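# Lower the oven's glass door fully with two arms

## Task

Swing the oven's glass door down until it is completely open, keep the oven upright on its feet, and finish with neither arm or gripper in contact with the oven.

## Robot and tools

Robot: two arms, left_arm and right_arm, each ending in a two-finger gripper. The fingers extend along the gripper's own +z axis and close toward each other along its y axis. The reported end_effector_position is the point between the finger pads, just under 1 cm behind the tips. Each wrist carries a camera whose cable counts as part of the arm: if the cable brushes the oven, table or a fixture, that is the arm touching it, and straining the cable is penalised.

Scene frame: origin at table-top height, midway between the nominal arm bases. +x points out over the table, +y toward left_arm, +z up. Calibrated bases: left_arm at (+0.032, +0.333, +0.015) m, right_arm at (-0.005, -0.240, +0.044) m, both turned almost not at all about z. Arm names do not match left/right in the images. Reported hand positions and quaternions are in the scene frame and may be off by a few centimetres, more at long reach.

execute_actions(actions, cameras): actions is a list of actions; each action is a list of up to 15 rows, one row per 1/30 s control step (a short action repeats its last row until step 15). Every row is a single list of 14 numbers, each in [-1, 1], covering both arms: dx, dy, dz, rx, ry, rz, opening for left_arm, then the same seven for right_arm. The six pose numbers are an offset, not a pose: they are measured along the arm's current Hand target axes, from the Hand target as it stood when that action began (every row refers back to that start, not to the row before). Scale: 1.0 = 0.6 m for dx, dy, dz and 180 degrees for the rotation vector rx, ry, rz. Sending the same offset again moves the arm further. Six zeros means no new pose request, though an execute_actions call with zeros re-requests a Hand target the gripper has not reached. Opening is absolute: +1 fully open (about 87 mm), 0 roughly 31 to 49 mm, -1 closed. Always resend the opening you want; 0 there means half-closed. cameras: list of names, ["all"], or [] ; an empty actions list returns images by default and full state.

move(target, speed, blend, opening_speed, blocking, cameras): target is one 14-number row, or a list of up to 15 such rows, laid out as above; each arm's offsets count from its Hand target at the start of the move, in that Hand target's axes, for every row of the list. The grippers travel in straight lines, ending together, capped at 10 s total. speed is the top path speed in m/s (0.002 to 2.9, default 0.25; rotation capped at twice that in rad/s), one value or one per target. blend, in metres, rounds corners at intermediate targets (0 = stop at each). opening_speed (0.2 or more, per second on the -1..+1 scale) ramps finger changes. blocking=false returns after about 0.5 s while the move continues. Result adds a move: line: done, off_target, moving, held or fault, plus limits (paced = pose clipped, held = steps withheld). Done means at rest within 10 mm and 2 degrees; it says nothing about contact. Paths do not avoid obstacles or the other arm; avoid paths passing near an arm's own base, which can whip the elbow round.

wait(seconds): 0 to 3600, sends nothing new; a running move continues and may end the wait early. stop(): brakes a running move. zoom_image(camera, region): region [x0, y0, x1, y1] pixels, at most 504 by 504, on the newest image of cam_head_left (504x504), cam_head_right (504x504), cam_left_wrist (896x504) or cam_right_wrist (896x504). finished_scene(scene): ends the scene irreversibly; call nothing else after it in that reply.

Results: Hand target is the last commanded pose after clipping (next offsets start from it); grippers often rest short of it, so check the measured pose and send the remaining distance. grip_measured reads the finger motor on the command scale. Joint torques are raw drive outputs with offsets and noise. Joint velocities may say within noise. Motor temperatures: at 75 °C a MOTOR HOT line, at 90 °C the arm folds and idles, at 100 °C it goes limp; pushing against something or holding an arm stretched heats motors. The controller limits each step's commanded orientation change to 40 degrees from the measured one. Friction and gravity can leave the gripper low, tilted or short, and tiny moves may go astray. Joint limits (rad): waist -2.618..3.054, shoulder 0..3.142, elbow 0..3.142 (straight 2.901), wrist pitch and yaw ±1.571, wrist roll ±2.094.

Cautions: move gently into contact; speed and overshooting past a contact both raise the force, and an arm blocked by something keeps pushing until commanded back past its gripper. Do not knock the oven over, drop the door hard, or push anything off the table. Never let the two grippers, wrist cameras or arms collide or squeeze each other. Any fault stop is costly. Finish by backing both grippers clear of the oven.

Each tool is called by a JSON object that holds its "op" and its "data", one argument or row to a line.

## Session

{"op": "execute_actions", "data": {
  "actions": []
}}

Scene clock: 0.00 s.
left_arm: end_effector_position=(+0.4047, +0.3418, +0.0589) grip_measured=+1.000 end_effector_quat_wxyz=(+0.569, -0.025, +0.821, +0.039) | right_arm: end_effector_position=(+0.3674, -0.2657, +0.0775) grip_measured=+1.000 end_effector_quat_wxyz=(+0.561, +0.052, +0.826, -0.028)
Joint positions: left_arm=[-0.013 1.538 0.332 0.846 -0.124 -0.008 1] | right_arm=[-0.041 1.576 0.332 0.865 0.063 0.037 1]
Joint velocities: within noise
Joint torques (N m): no reading
Motor temperatures (°C): left_arm=[24 32 33 28 25 27 25] | right_arm=[25 27 30 31 25 26 26]
Heat: left arm: 33 °C; right arm: 31 °C.
Hand target: left_arm +0.4099, +0.3416, +0.0681; +0.582, -0.026, +0.812, +0.038 | right_arm +0.3739, -0.2660, +0.0886; +0.576, +0.052, +0.815, -0.028
Tool commands: left_gripper/opening=+1.0 right_gripper/opening=+1.0

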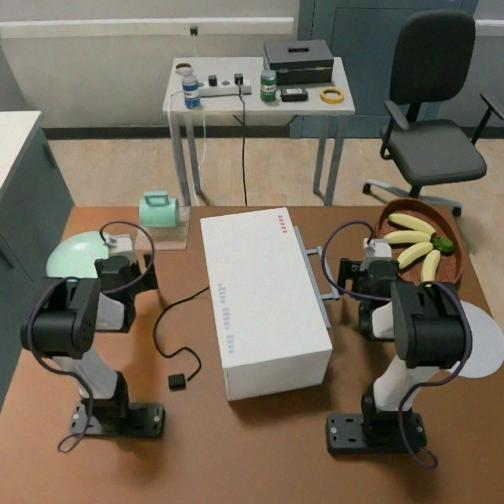

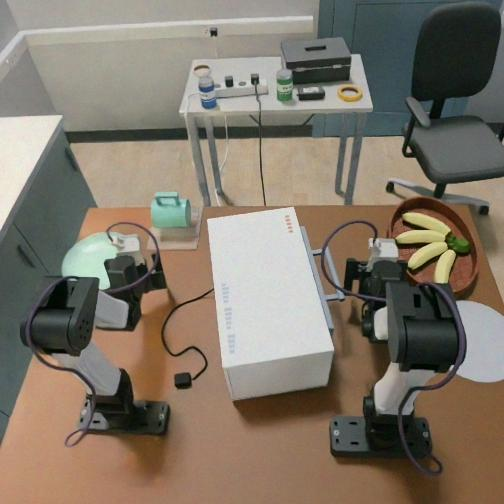

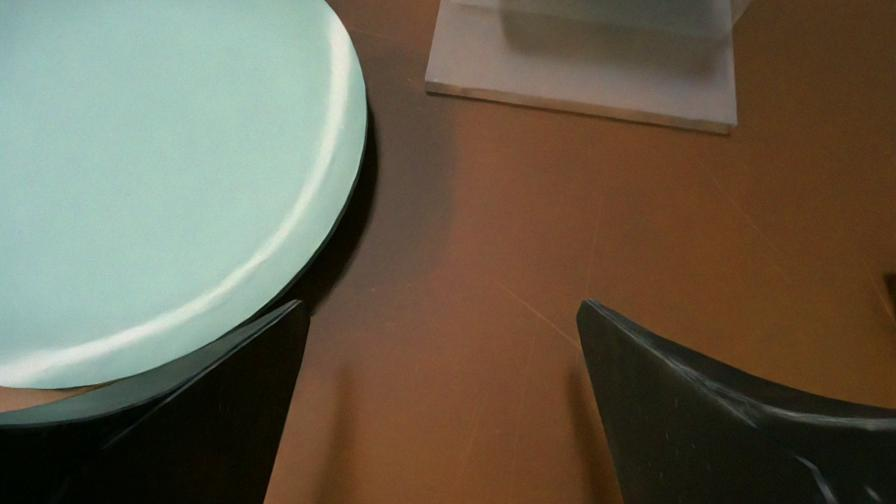

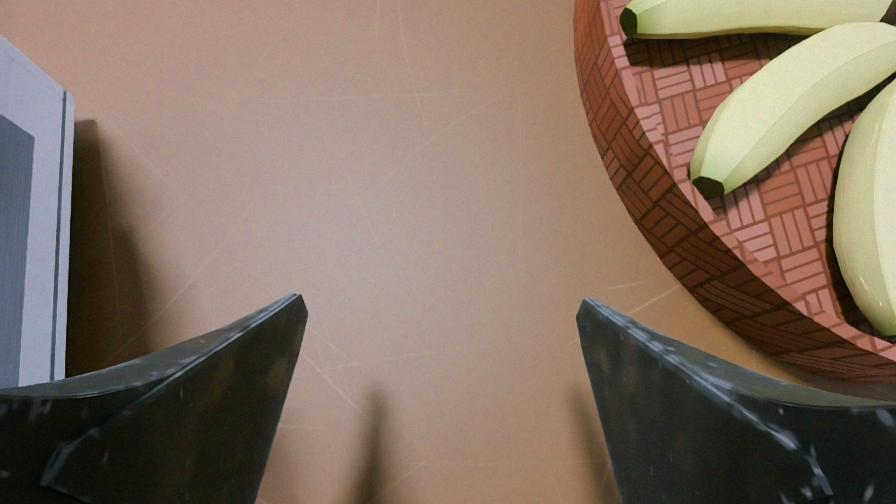

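{"op": "zoom_image", "data": {
  "camera": "cam_head_right",
  "region": [190, 190, 390, 410]
}}

{"op": "zoom_image", "data": {
  "camera": "cam_head_left",
  "region": [190, 190, 390, 410]
}}

{"op": "zoom_image", "data": {
  "camera": "cam_right_wrist",
  "region": [0, 0, 200, 400]
}}

Scaled by 2.291.

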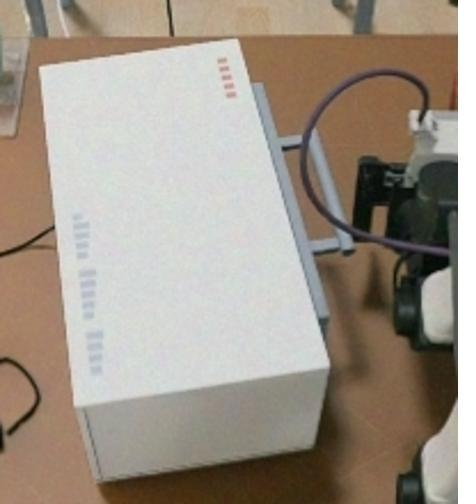

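Scaled by 2.291.

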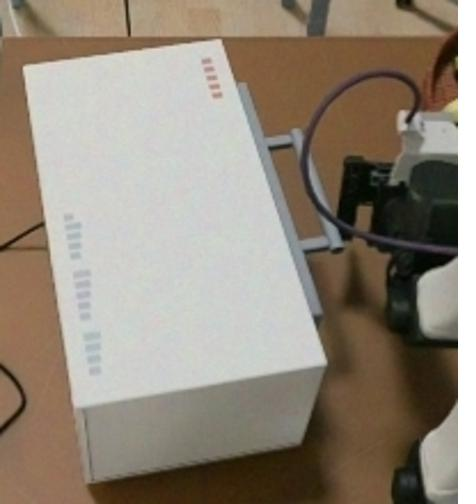

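Scaled by 1.260.

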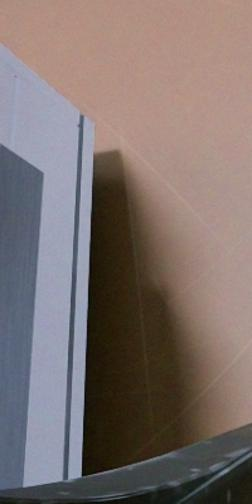

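{"op": "move", "data": {
  "target": [0,0,0,0,0,0,1,-0.1332,-0.2043,-0.1885,-0.2836,-0.0989,-0.0531,1],
  "speed": 0.25,
  "cameras": ["all"]
}}

Scene clock: 68.70 s.
left_arm: end_effector_position=(+0.4047, +0.3418, +0.0589) grip_measured=+1.000 end_effector_quat_wxyz=(+0.569, -0.025, +0.821, +0.039) | right_arm: end_effector_position=(+0.2789, -0.3741, +0.1801) grip_measured=+1.000 end_effector_quat_wxyz=(+0.668, -0.138, +0.706, +0.193)
Joint positions: left_arm=[-0.013 1.538 0.332 0.846 -0.124 -0.008 1] | right_arm=[-1.026 1.462 0.541 0.453 -1.495 -0.379 1]
Joint torques (N m): left_arm=[-0.39 -5.81 4.89 2.39 -0.11 0.05] | right_arm=[-0.65 -7.01 8.09 1.4 -0.4 -0.14]
Motor temperatures (°C): left_arm=[24 36 36 34 24 26 25] | right_arm=[25 31 34 41 25 26 25]
Heat: left arm: 36 °C; right arm: 41 °C.
Hand target: left_arm +0.4099, +0.3416, +0.0681; +0.582, -0.026, +0.812, +0.038 | right_arm +0.2802, -0.3800, +0.2001; +0.653, -0.271, +0.653, +0.271
Off the commanded pose: left_arm 0.011 m, 2 deg | right_arm 0.021 m, 19 deg.
joint sent to its limit (right arm) — joint 5 (wrist yaw), lower limit. The joint targets are off in orientation, not in position.
move: off_target (right_arm)
cam_right_wrist: T_world_to_cam=[[0.43224, -0.89855, -0.07599, -0.44751], [-0.72108, -0.2938, -0.62748, 0.22498], [0.54149, 0.32601, -0.77492, 0.25409]] pos_world=[0.21807, -0.41885, 0.30406]

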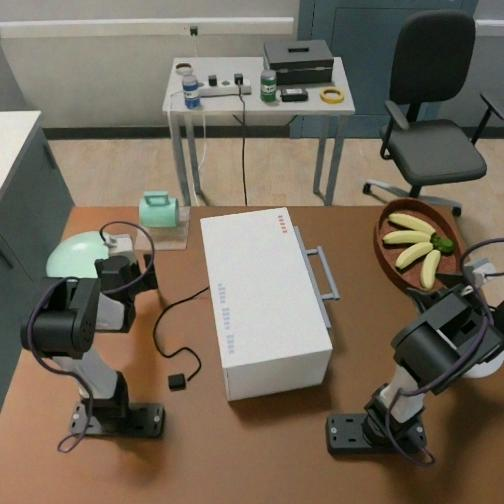

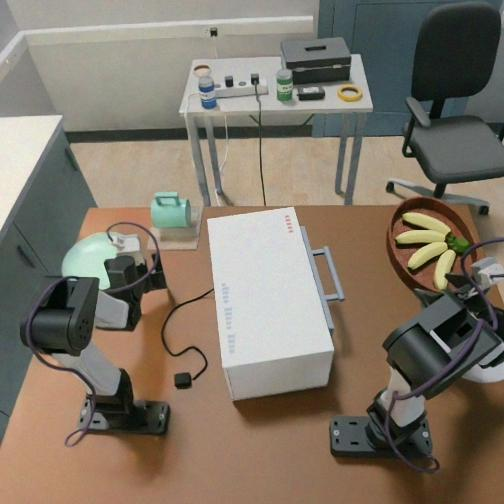

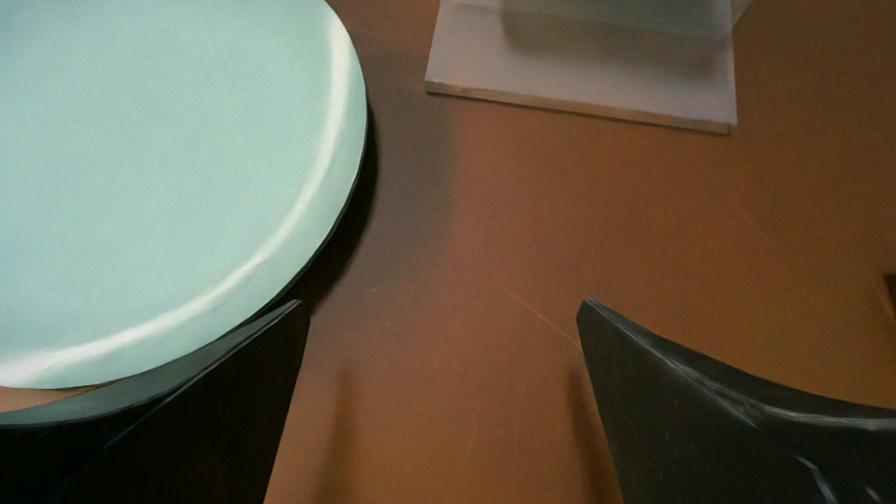

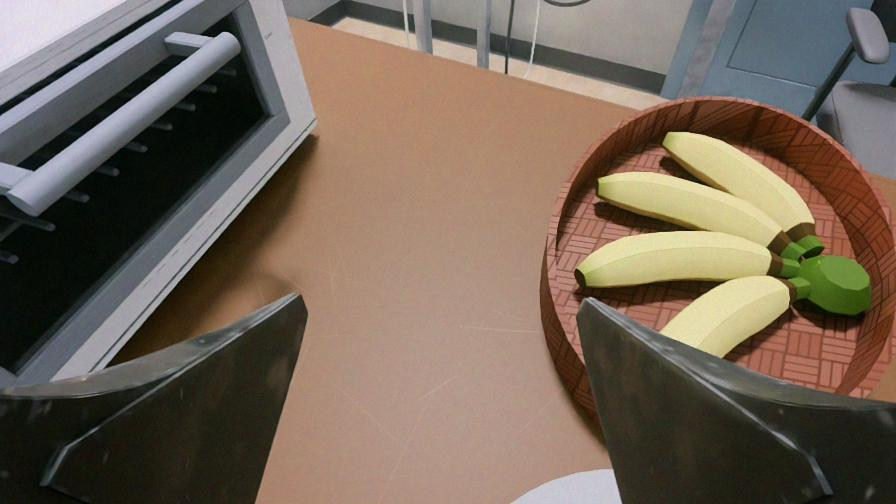

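{"op": "zoom_image", "data": {
  "camera": "cam_right_wrist",
  "region": [0, 0, 340, 400]
}}

{"op": "zoom_image", "data": {
  "camera": "cam_head_right",
  "region": [200, 200, 360, 410]
}}

{"op": "zoom_image", "data": {
  "camera": "cam_head_left",
  "region": [190, 200, 350, 410]
}}

Scaled by 1.260.

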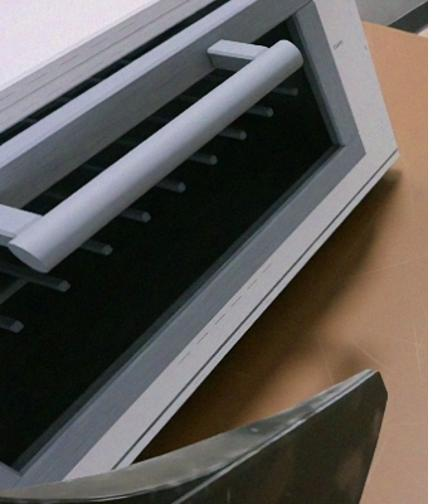

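Scaled by 2.400.

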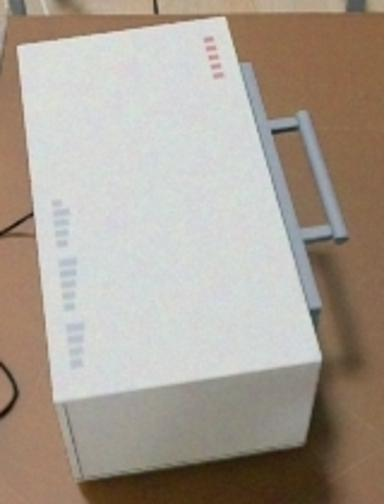

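Scaled by 2.400.

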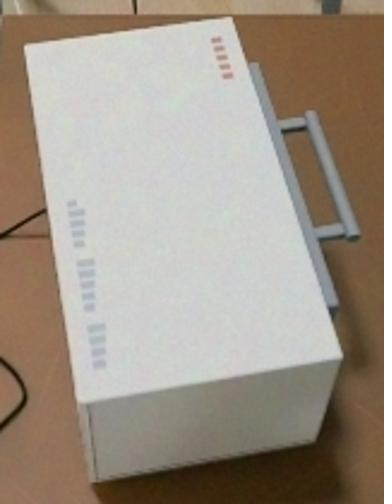

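{"op": "move", "data": {
  "target": [0,0,0,0,0,0,1,-0.1665,0.2123,0.1883,0.1761,0.3225,0.1017,1],
  "speed": 0.25,
  "cameras": ["all"]
}}

Scene clock: 160.77 s.
left_arm: end_effector_position=(+0.4047, +0.3418, +0.0589) grip_measured=+1.000 end_effector_quat_wxyz=(+0.569, -0.025, +0.821, +0.039) | right_arm: end_effector_position=(+0.2644, -0.2107, +0.2915) grip_measured=+1.000 end_effector_quat_wxyz=(+0.247, -0.088, +0.965, +0.026)
Joint positions: left_arm=[-0.013 1.538 0.332 0.846 -0.124 -0.008 1] | right_arm=[0.089 1.354 1.589 -1.306 -0.052 -0.082 1]
Joint torques (N m): left_arm=[-0.47 -6 4.98 2.39 -0.11 0.04] | right_arm=[0.49 -2.96 8.62 1.33 0.18 0.15]
Motor temperatures (°C): left_arm=[24 37 36 36 24 26 25] | right_arm=[25 34 44 35 25 25 25]
Heat: left arm: 37 °C; right arm: 44 °C.
Hand target: left_arm +0.4099, +0.3416, +0.0681; +0.582, -0.026, +0.812, +0.038 | right_arm +0.2699, -0.2100, +0.2999; +0.258, -0.084, +0.962, +0.022
Off the commanded pose: left_arm 0.011 m, 2 deg | right_arm 0.010 m, 1 deg.
move: done
cam_right_wrist: T_world_to_cam=[[0.18046, -0.98341, 0.01863, -0.26483], [-0.92454, -0.16313, 0.34441, 0.13049], [-0.33566, -0.07937, -0.93863, 0.48927]] pos_world=[0.33266, -0.20031, 0.41924]

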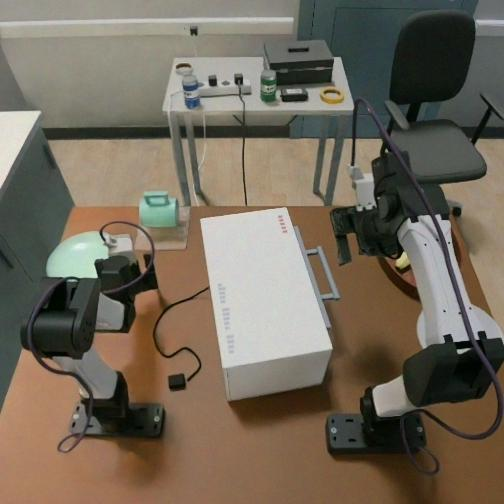

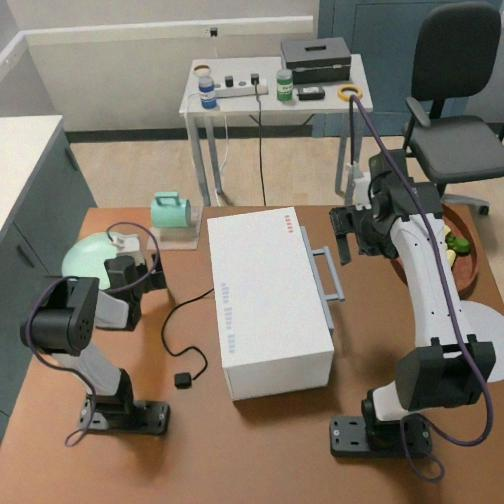

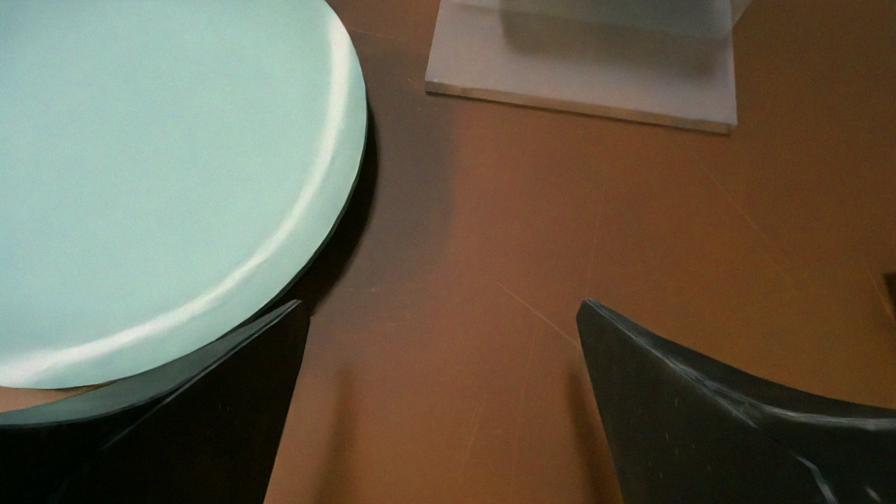

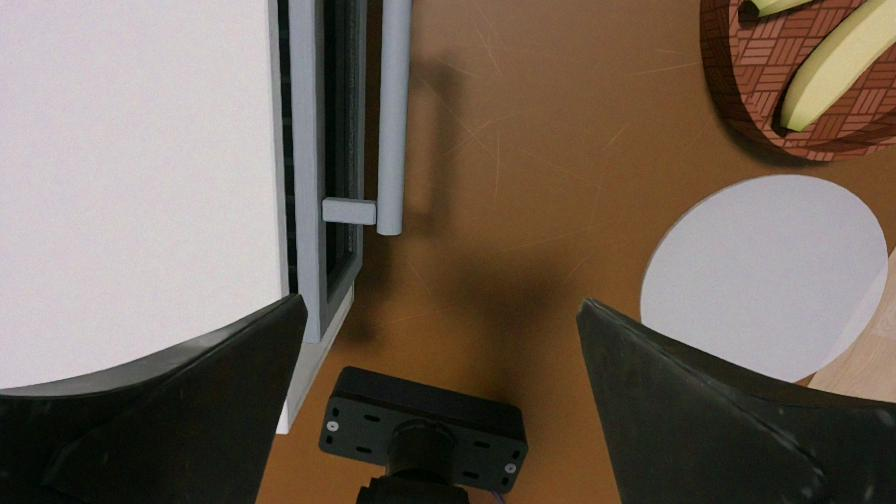

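{"op": "zoom_image", "data": {
  "camera": "cam_head_left",
  "region": [280, 140, 440, 300]
}}

{"op": "zoom_image", "data": {
  "camera": "cam_head_right",
  "region": [280, 140, 440, 300]
}}

{"op": "zoom_image", "data": {
  "camera": "cam_right_wrist",
  "region": [180, 0, 684, 504]
}}

Scaled by 3.150.

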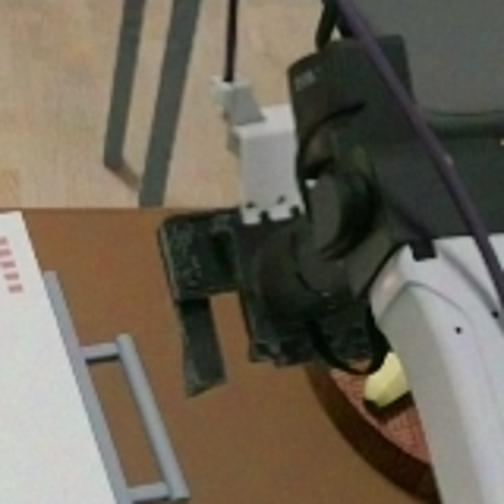

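Scaled by 3.150.

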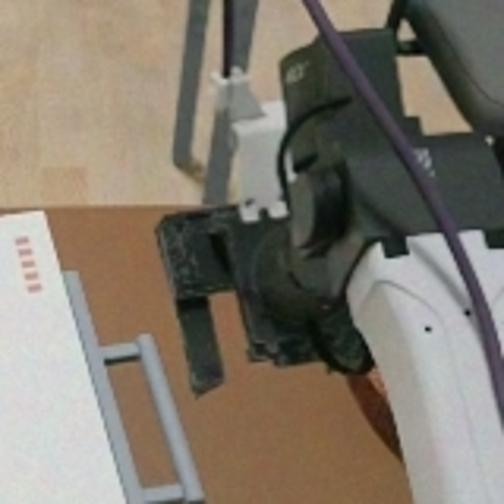

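Scaled by 1.000.

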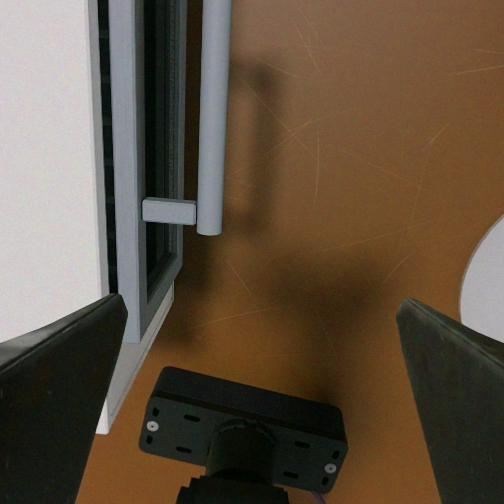

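{"op": "move", "data": {
  "target": [0,0,0,0,0,0,1,0.0251,0.0347,0.1065,0.0103,0,0.0178,-0.1],
  "speed": 0.2,
  "cameras": ["all"]
}}

Scene clock: 208.30 s.
left_arm: end_effector_position=(+0.4047, +0.3418, +0.0589) grip_measured=+1.000 end_effector_quat_wxyz=(+0.569, -0.025, +0.821, +0.039) | right_arm: end_effector_position=(+0.2800, -0.1872, +0.2357) grip_measured=-0.100 end_effector_quat_wxyz=(+0.244, -0.057, +0.968, +0.016)
Joint positions: left_arm=[-0.013 1.538 0.332 0.846 -0.124 -0.008 1] | right_arm=[0.195 1.354 1.355 -1.079 0.031 0.065 0.45]
Joint torques (N m): left_arm=[-0.43 -5.82 4.78 2.41 -0.09 0.03] | right_arm=[0.55 -4.92 5.23 1.58 0.28 0.16]
Heat: left arm: 37 °C; right arm: 43 °C.
Hand target: left_arm +0.4099, +0.3416, +0.0681; +0.582, -0.026, +0.812, +0.038 | right_arm +0.2849, -0.1861, +0.2371; +0.259, -0.053, +0.964, +0.014
Off the commanded pose: left_arm 0.011 m, 2 deg | right_arm 0.005 m, 2 deg.
move: done
cam_right_wrist: T_world_to_cam=[[0.11775, -0.9928, 0.02184, -0.22842], [-0.93025, -0.10258, 0.3523, 0.179], [-0.34753, -0.0618, -0.93563, 0.44989]] pos_world=[0.34976, -0.18061, 0.36285]

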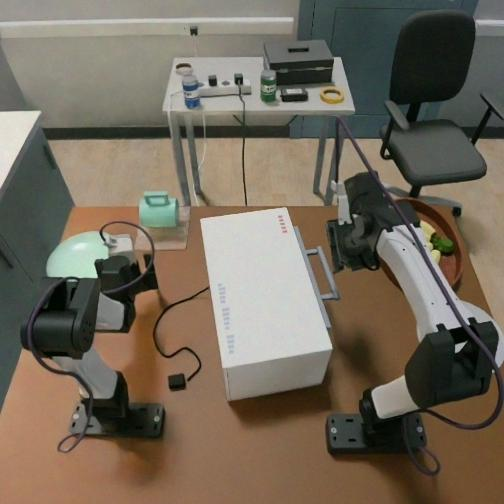

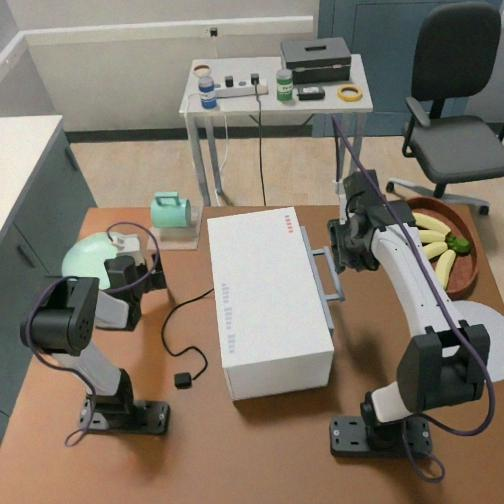

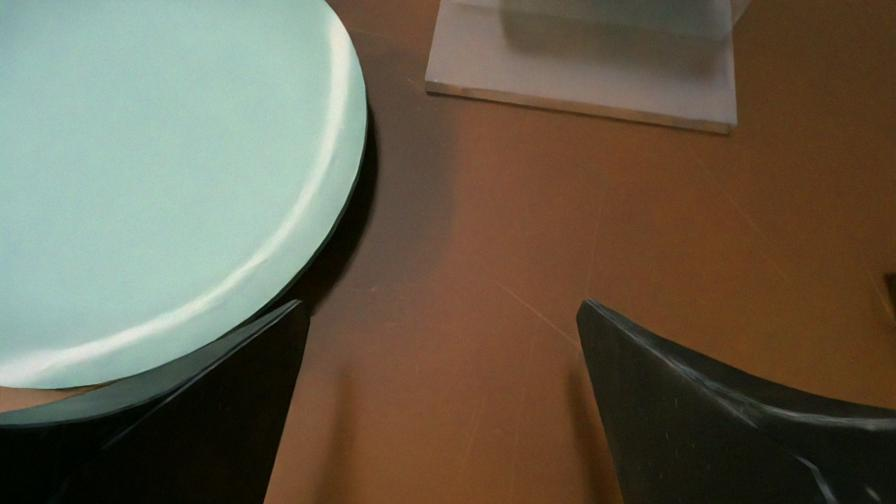

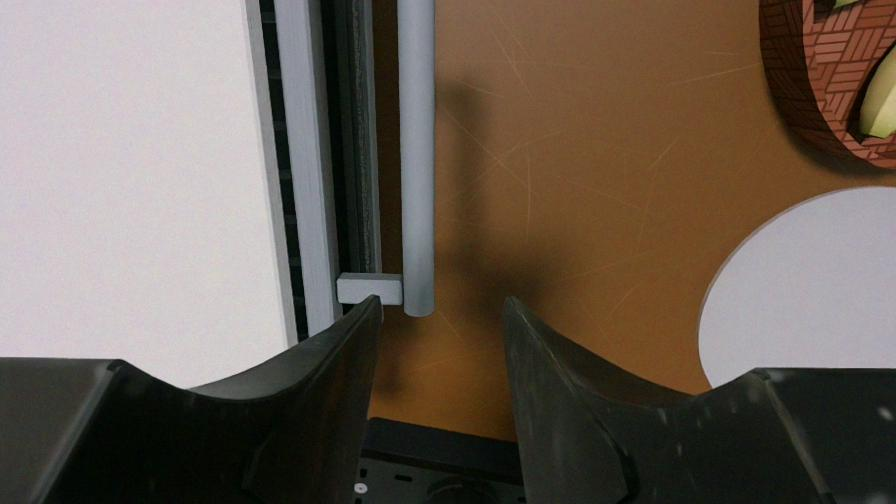

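{"op": "zoom_image", "data": {
  "camera": "cam_right_wrist",
  "region": [240, 250, 640, 504]
}}

{"op": "zoom_image", "data": {
  "camera": "cam_head_left",
  "region": [300, 200, 400, 300]
}}

{"op": "zoom_image", "data": {
  "camera": "cam_head_right",
  "region": [300, 200, 400, 300]
}}

{"op": "zoom_image", "data": {
  "camera": "cam_head_left",
  "region": [60, 230, 180, 350]
}}

Scaled by 1.260.

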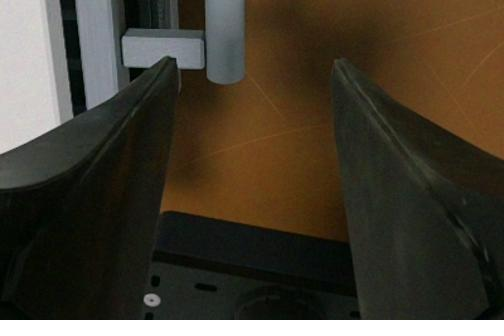

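Scaled by 5.040.

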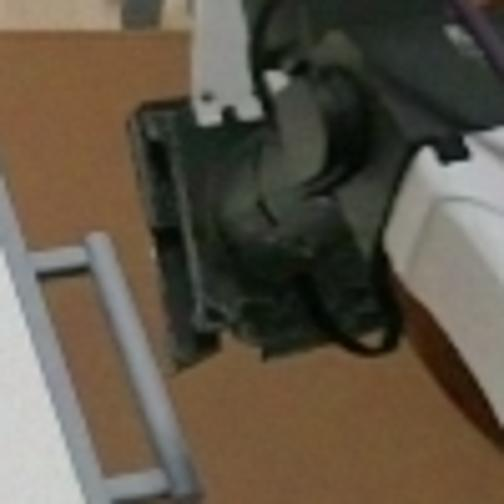

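Scaled by 5.040.

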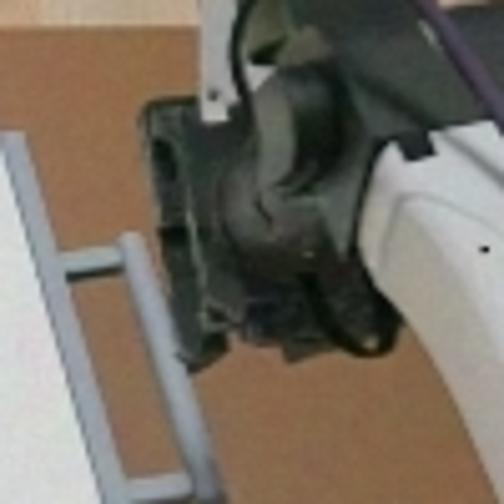

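Scaled by 4.200.

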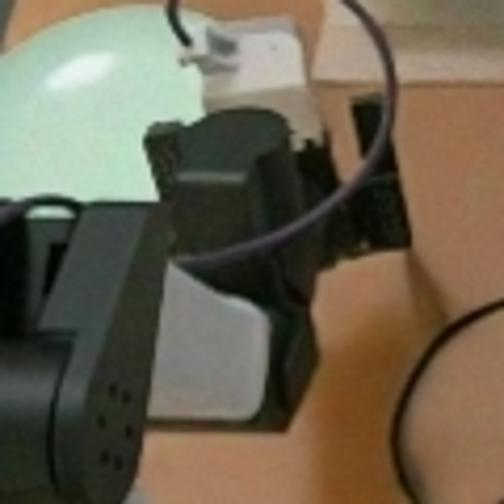

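{"op": "move", "data": {
  "target": [0,0,0,0,0,0,1,0,0.0173,0.0583,0,0,0,-0.1],
  "speed": 0.1,
  "cameras": ["cam_right_wrist", "cam_head_left"]
}}

Scene clock: 275.20 s.
left_arm: end_effector_position=(+0.4047, +0.3418, +0.0589) grip_measured=+1.000 end_effector_quat_wxyz=(+0.569, -0.025, +0.821, +0.039) | right_arm: end_effector_position=(+0.2948, -0.1756, +0.2095) grip_measured=-0.100 end_effector_quat_wxyz=(+0.251, -0.057, +0.966, +0.017)
Joint positions: left_arm=[-0.013 1.538 0.332 0.846 -0.124 -0.008 1] | right_arm=[0.229 1.385 1.269 -0.949 0.049 0.095 0.45]
Joint torques (N m): left_arm=[-0.4 -5.72 5.05 2.39 -0.09 0.01] | right_arm=[0.46 -3.89 5.56 1.63 0.25 0.14]
Heat: left arm: 38 °C; right arm: 40 °C.
Hand target: left_arm +0.4099, +0.3416, +0.0681; +0.582, -0.026, +0.812, +0.038 | right_arm +0.3011, -0.1740, +0.2067; +0.259, -0.053, +0.964, +0.014
Off the commanded pose: left_arm 0.011 m, 2 deg | right_arm 0.007 m, 1 deg.
move: done
cam_right_wrist: T_world_to_cam=[[0.11735, -0.99286, 0.02161, -0.21797], [-0.93511, -0.10315, 0.33901, 0.20729], [-0.33436, -0.05999, -0.94054, 0.42868]] pos_world=[0.36275, -0.16931, 0.33763]
Images, in order (width x height): cam_head_left 504x504, cam_right_wrist 896x504.

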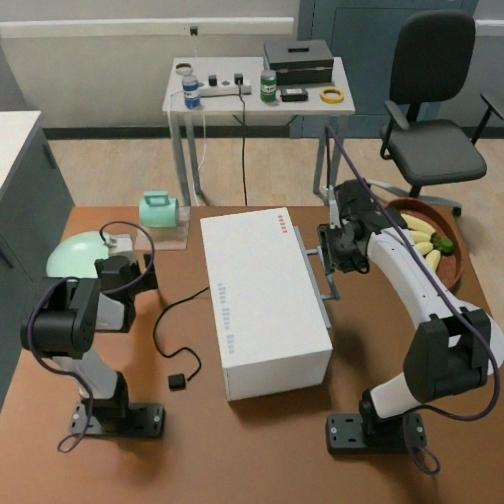

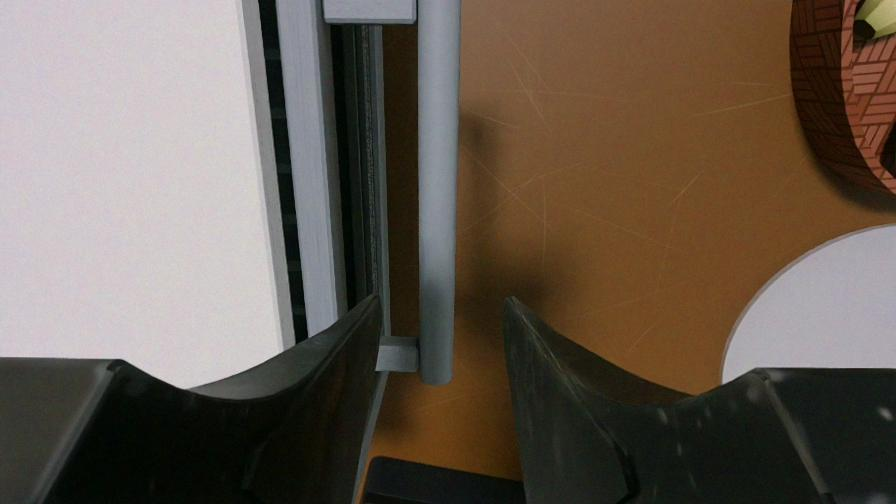

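{"op": "move", "data": {
  "target": [0,0,0,0,0,0,1,0,0.004,0.0567,0,0,0,-0.1],
  "speed": 0.1,
  "cameras": ["cam_right_wrist", "cam_head_left", "cam_head_right"]
}}

Scene clock: 289.33 s.
left_arm: end_effector_position=(+0.4047, +0.3418, +0.0589) grip_measured=+1.000 end_effector_quat_wxyz=(+0.569, -0.025, +0.821, +0.039) | right_arm: end_effector_position=(+0.3117, -0.1718, +0.1803) grip_measured=-0.100 end_effector_quat_wxyz=(+0.251, -0.056, +0.966, +0.016)
Joint positions: left_arm=[-0.013 1.538 0.332 0.846 -0.124 -0.008 1] | right_arm=[0.229 1.445 1.203 -0.823 0.049 0.096 0.45]
Joint torques (N m): left_arm=[-0.46 -5.85 4.94 2.41 -0.11 0.03] | right_arm=[0.58 -4.41 5.67 1.59 0.24 0.15]
Motor temperatures (°C): left_arm=[24 37 36 38 24 25 25] | right_arm=[25 32 39 35 25 25 25]
Heat: left arm: 38 °C; right arm: 39 °C.
Hand target: left_arm +0.4099, +0.3416, +0.0681; +0.582, -0.026, +0.812, +0.038 | right_arm +0.3177, -0.1698, +0.1773; +0.259, -0.053, +0.964, +0.014
Off the commanded pose: left_arm 0.011 m, 2 deg | right_arm 0.007 m, 1 deg.
move: done
cam_right_wrist: T_world_to_cam=[[0.11603, -0.99301, 0.02175, -0.21512], [-0.93513, -0.10183, 0.33935, 0.2336], [-0.33476, -0.05971, -0.94041, 0.40729]] pos_world=[0.37975, -0.16551, 0.30843]
Images, in order (width x height): cam_head_left 504x504, cam_head_right 504x504, cam_right_wrist 896x504.

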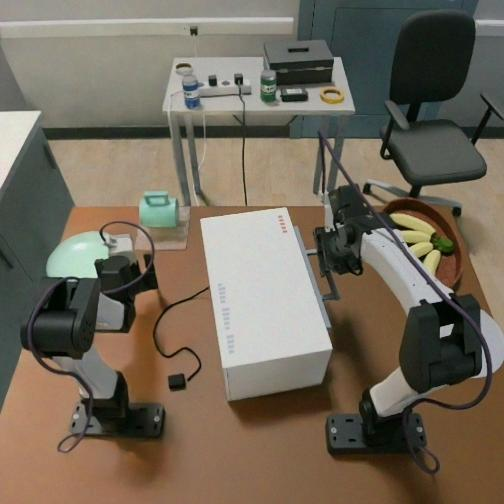

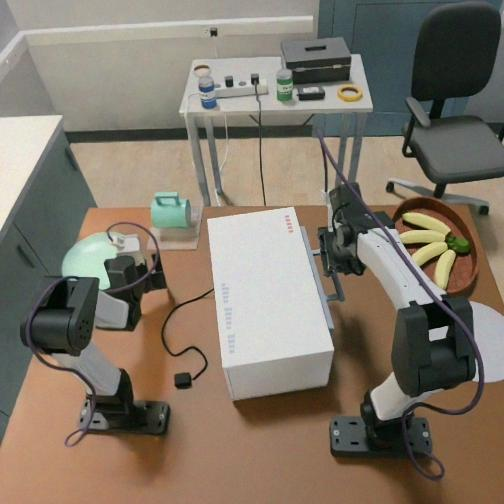

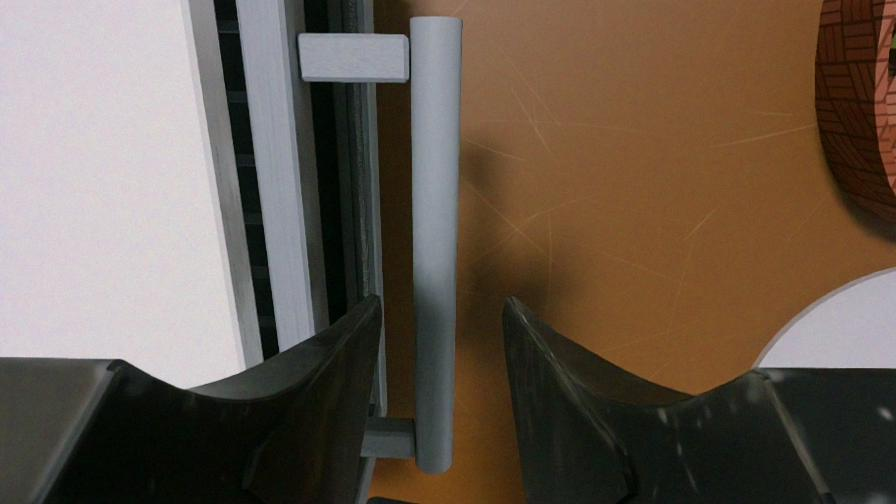

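{"op": "move", "data": {
  "target": [0,0,0,0,0,0,1,0,0.004,0.02,0,0,0,-0.1],
  "speed": 0.08,
  "cameras": ["cam_right_wrist"]
}}

Scene clock: 328.07 s.
left_arm: end_effector_position=(+0.4047, +0.3418, +0.0589) grip_measured=+1.000 end_effector_quat_wxyz=(+0.569, -0.025, +0.821, +0.039) | right_arm: end_effector_position=(+0.3175, -0.1685, +0.1699) grip_measured=-0.100 end_effector_quat_wxyz=(+0.250, -0.057, +0.966, +0.016)
Joint positions: left_arm=[-0.013 1.538 0.332 0.846 -0.124 -0.008 1] | right_arm=[0.235 1.471 1.185 -0.78 0.052 0.101 0.45]
Joint torques (N m): left_arm=[-0.43 -5.9 4.88 2.42 -0.11 0.04] | right_arm=[0.54 -4.56 5.65 1.65 0.23 0.15]
Heat: left arm: 38 °C; right arm: 40 °C.
Hand target: left_arm +0.4099, +0.3416, +0.0681; +0.582, -0.026, +0.812, +0.038 | right_arm +0.3235, -0.1667, +0.1669; +0.259, -0.053, +0.964, +0.014
Off the commanded pose: left_arm 0.011 m, 2 deg | right_arm 0.007 m, 1 deg.
move: done
cam_right_wrist: T_world_to_cam=[[0.1169, -0.99291, 0.02169, -0.21259], [-0.93488, -0.10264, 0.33981, 0.24256], [-0.33517, -0.06, -0.94025, 0.39962]] pos_world=[0.38555, -0.16221, 0.29793]

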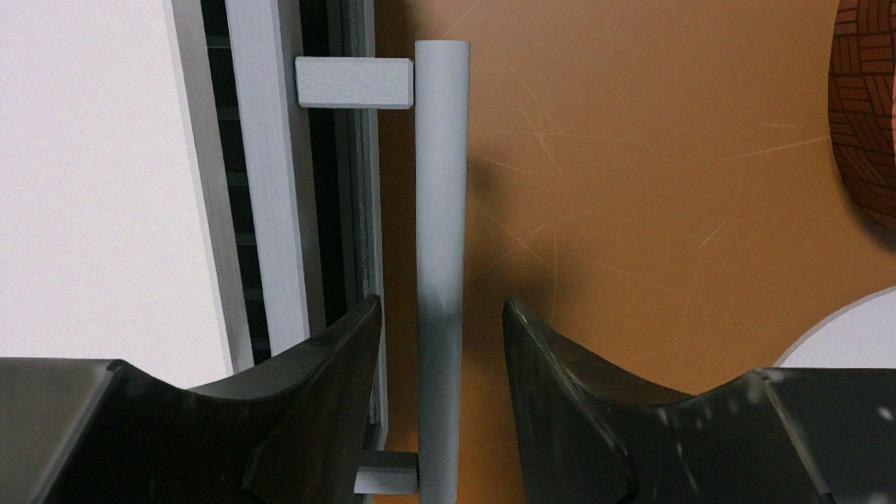

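{"op": "move", "data": {
  "target": [0,0,0,0,0,0,1,0,0,0,0,0,0,-0.72],
  "speed": 0.08,
  "opening_speed": 0.6,
  "cameras": ["cam_right_wrist"]
}}

Scene clock: 336.50 s.
left_arm: end_effector_position=(+0.4047, +0.3418, +0.0589) grip_measured=+1.000 end_effector_quat_wxyz=(+0.569, -0.025, +0.821, +0.039) | right_arm: end_effector_position=(+0.3176, -0.1678, +0.1699) grip_measured=-0.582 end_effector_quat_wxyz=(+0.251, -0.057, +0.966, +0.017)
Joint positions: left_arm=[-0.013 1.538 0.332 0.846 -0.124 -0.008 1] | right_arm=[0.237 1.471 1.185 -0.779 0.052 0.102 0.209]
Joint torques (N m): left_arm=[-0.4 -5.79 4.96 2.41 -0.09 0.05] | right_arm=[0.29 -4.6 5.61 1.63 0.23 0.13]
Heat: left arm: 39 °C; right arm: 40 °C.
Hand target: left_arm +0.4099, +0.3416, +0.0681; +0.582, -0.026, +0.812, +0.038 | right_arm +0.3235, -0.1667, +0.1669; +0.259, -0.053, +0.964, +0.014
Off the commanded pose: left_arm 0.011 m, 2 deg | right_arm 0.007 m, 1 deg.
move: done
cam_right_wrist: T_world_to_cam=[[0.11781, -0.99281, 0.0211, -0.21206], [-0.93502, -0.10375, 0.33907, 0.24269], [-0.33445, -0.05968, -0.94052, 0.39961]] pos_world=[0.38555, -0.16151, 0.29803]

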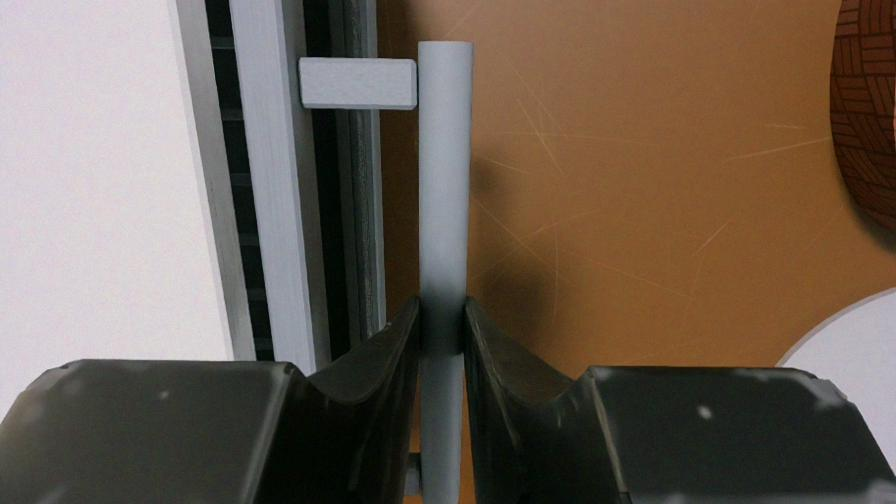

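{"op": "move", "data": {
  "target": [0,0,0,0,0,0,1,0.0073,-0.0337,0.0134,0,0,0,-0.72],
  "speed": 0.06,
  "cameras": ["cam_right_wrist", "cam_head_left"]
}}

Scene clock: 346.37 s.
left_arm: end_effector_position=(+0.4047, +0.3418, +0.0589) grip_measured=+1.000 end_effector_quat_wxyz=(+0.569, -0.025, +0.821, +0.039) | right_arm: end_effector_position=(+0.3192, -0.1793, +0.1630) grip_measured=-0.582 end_effector_quat_wxyz=(+0.248, -0.052, +0.967, +0.028)
Joint positions: left_arm=[-0.013 1.538 0.332 0.846 -0.124 -0.008 1] | right_arm=[0.182 1.471 1.158 -0.753 0.006 0.07 0.209]
Joint torques (N m): left_arm=[-0.42 -5.76 4.93 2.41 -0.06 0.01] | right_arm=[-1.09 -4.92 4.62 1.73 0.33 -0.13]
Heat: left arm: 39 °C; right arm: 39 °C.
Hand target: left_arm +0.4099, +0.3416, +0.0681; +0.582, -0.026, +0.812, +0.038 | right_arm +0.3259, -0.1867, +0.1577; +0.258, -0.053, +0.964, +0.014
Off the commanded pose: left_arm 0.011 m, 2 deg | right_arm 0.011 m, 2 deg.
move: off_target (right_arm)
cam_right_wrist: T_world_to_cam=[[0.11256, -0.99364, -0.00349, -0.21805], [-0.93329, -0.10693, 0.34284, 0.24359], [-0.34103, -0.03533, -0.93939, 0.39928]] pos_world=[0.38805, -0.17651, 0.2908]
Images, in order (width x height): cam_head_left 504x504, cam_right_wrist 896x504.

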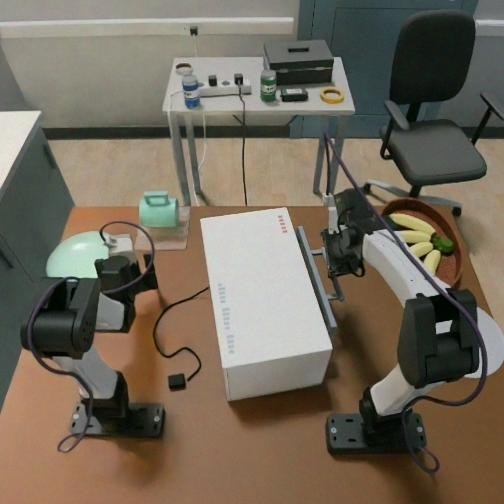

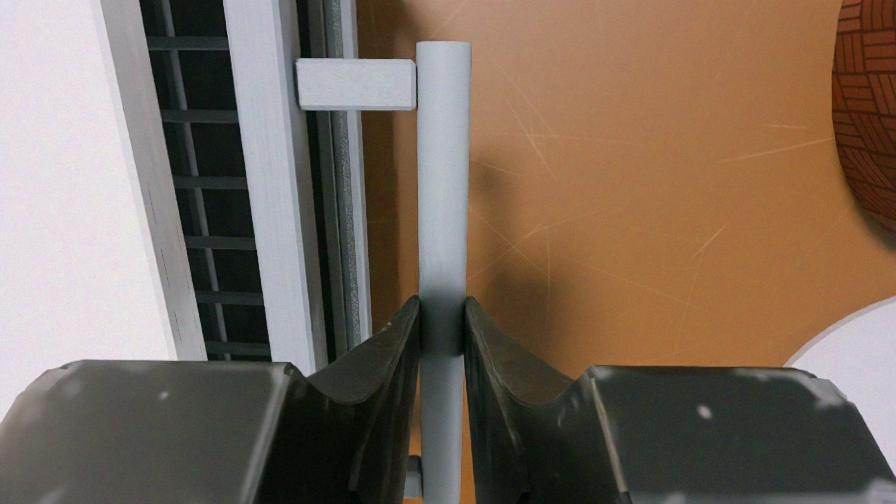

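{"op": "move", "data": {
  "target": [
    [0,0,0,0,0,0,1,0.0103,-0.0305,0.0184,0,0,0,-0.72],
    [0,0,0,0,0,0,1,0.0229,-0.0568,0.0409,0,0,0,-0.72]
  ],
  "speed": 0.06,
  "blend": [0.01, 0],
  "cameras": ["cam_right_wrist", "cam_head_left"]
}}

Scene clock: 351.50 s.
left_arm: end_effector_position=(+0.4047, +0.3418, +0.0589) grip_measured=+1.000 end_effector_quat_wxyz=(+0.569, -0.025, +0.821, +0.039) | right_arm: end_effector_position=(+0.3239, -0.2113, +0.1364) grip_measured=-0.582 end_effector_quat_wxyz=(+0.253, -0.051, +0.965, +0.032)
Joint positions: left_arm=[-0.013 1.538 0.332 0.846 -0.124 -0.008 1] | right_arm=[0.062 1.478 1.055 -0.634 -0.06 -0.032 0.209]
Joint torques (N m): left_arm=[-0.47 -5.86 5.03 2.39 -0.07 0.02] | right_arm=[-1.14 -4.1 5.11 1.7 0.36 -0.23]
Heat: left arm: 39 °C; right arm: 39 °C.
Hand target: left_arm +0.4099, +0.3416, +0.0681; +0.582, -0.026, +0.812, +0.038 | right_arm +0.3301, -0.2206, +0.1297; +0.259, -0.053, +0.964, +0.014
Off the commanded pose: left_arm 0.011 m, 2 deg | right_arm 0.013 m, 2 deg.
move: off_target (right_arm)
cam_right_wrist: T_world_to_cam=[[0.11364, -0.99346, -0.01101, -0.24971], [-0.93659, -0.11082, 0.33243, 0.25536], [-0.33148, -0.02746, -0.94306, 0.37379]] pos_world=[0.39145, -0.20952, 0.26487]
Images, in order (width x height): cam_head_left 504x504, cam_right_wrist 896x504.

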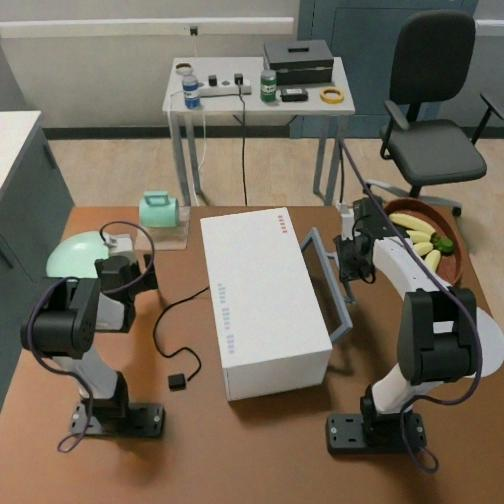

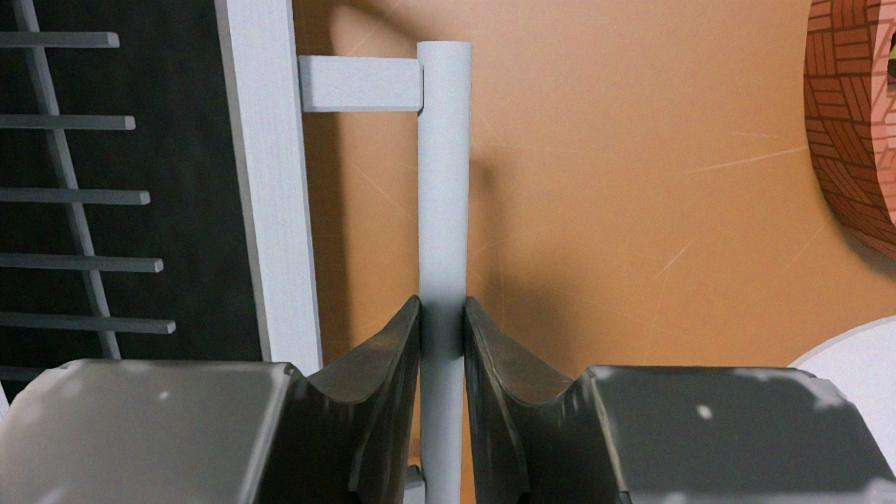

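{"op": "move", "data": {
  "target": [0,0,0,0,0,0,1,0,0.012,-0.008,0,0,0,-0.45],
  "speed": 0.06,
  "opening_speed": 0.4,
  "cameras": ["cam_right_wrist", "cam_head_left"]
}}

Scene clock: 356.90 s.
left_arm: end_effector_position=(+0.4047, +0.3418, +0.0589) grip_measured=+1.000 end_effector_quat_wxyz=(+0.569, -0.025, +0.821, +0.039) | right_arm: end_effector_position=(+0.3241, -0.2133, +0.1362) grip_measured=-0.450 end_effector_quat_wxyz=(+0.253, -0.052, +0.966, +0.020)
Joint positions: left_arm=[-0.013 1.538 0.332 0.846 -0.124 -0.008 1] | right_arm=[0.07 1.478 1.055 -0.634 -0.032 -0.032 0.275]
Joint torques (N m): left_arm=[-0.46 -5.75 4.93 2.41 -0.1 0.02] | right_arm=[0.39 -5.12 5.45 1.56 0.2 0.04]
Heat: left arm: 39 °C; right arm: 39 °C.
Hand target: left_arm +0.4099, +0.3416, +0.0681; +0.582, -0.026, +0.812, +0.038 | right_arm +0.3269, -0.2137, +0.1339; +0.259, -0.053, +0.964, +0.014
Off the commanded pose: left_arm 0.011 m, 2 deg | right_arm 0.004 m, 1 deg.
move: done
cam_right_wrist: T_world_to_cam=[[0.10846, -0.99402, 0.01303, -0.25345], [-0.93765, -0.09793, 0.33351, 0.2583], [-0.33024, -0.04839, -0.94266, 0.36869]] pos_world=[0.39144, -0.2088, 0.26471]
Images, in order (width x height): cam_head_left 504x504, cam_right_wrist 896x504.

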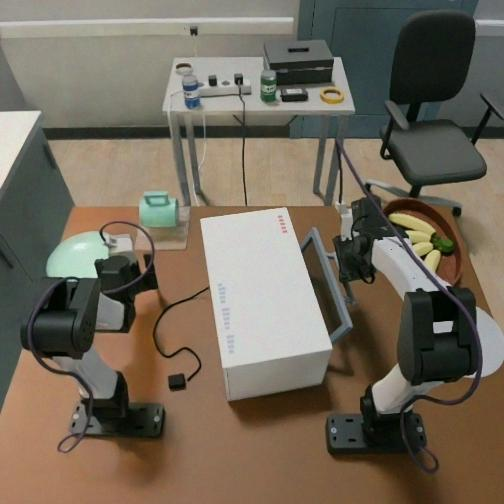

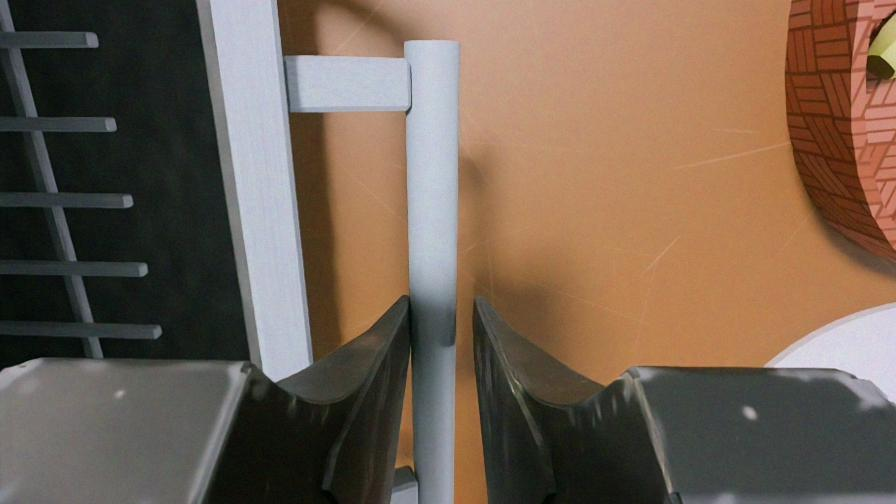

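{"op": "zoom_image", "data": {
  "camera": "cam_right_wrist",
  "region": [150, 0, 500, 380]
}}

Scaled by 1.326.

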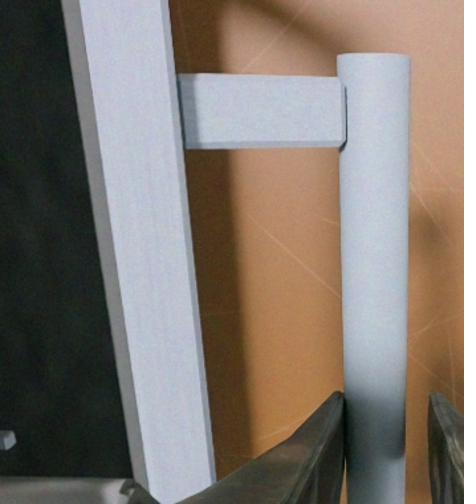

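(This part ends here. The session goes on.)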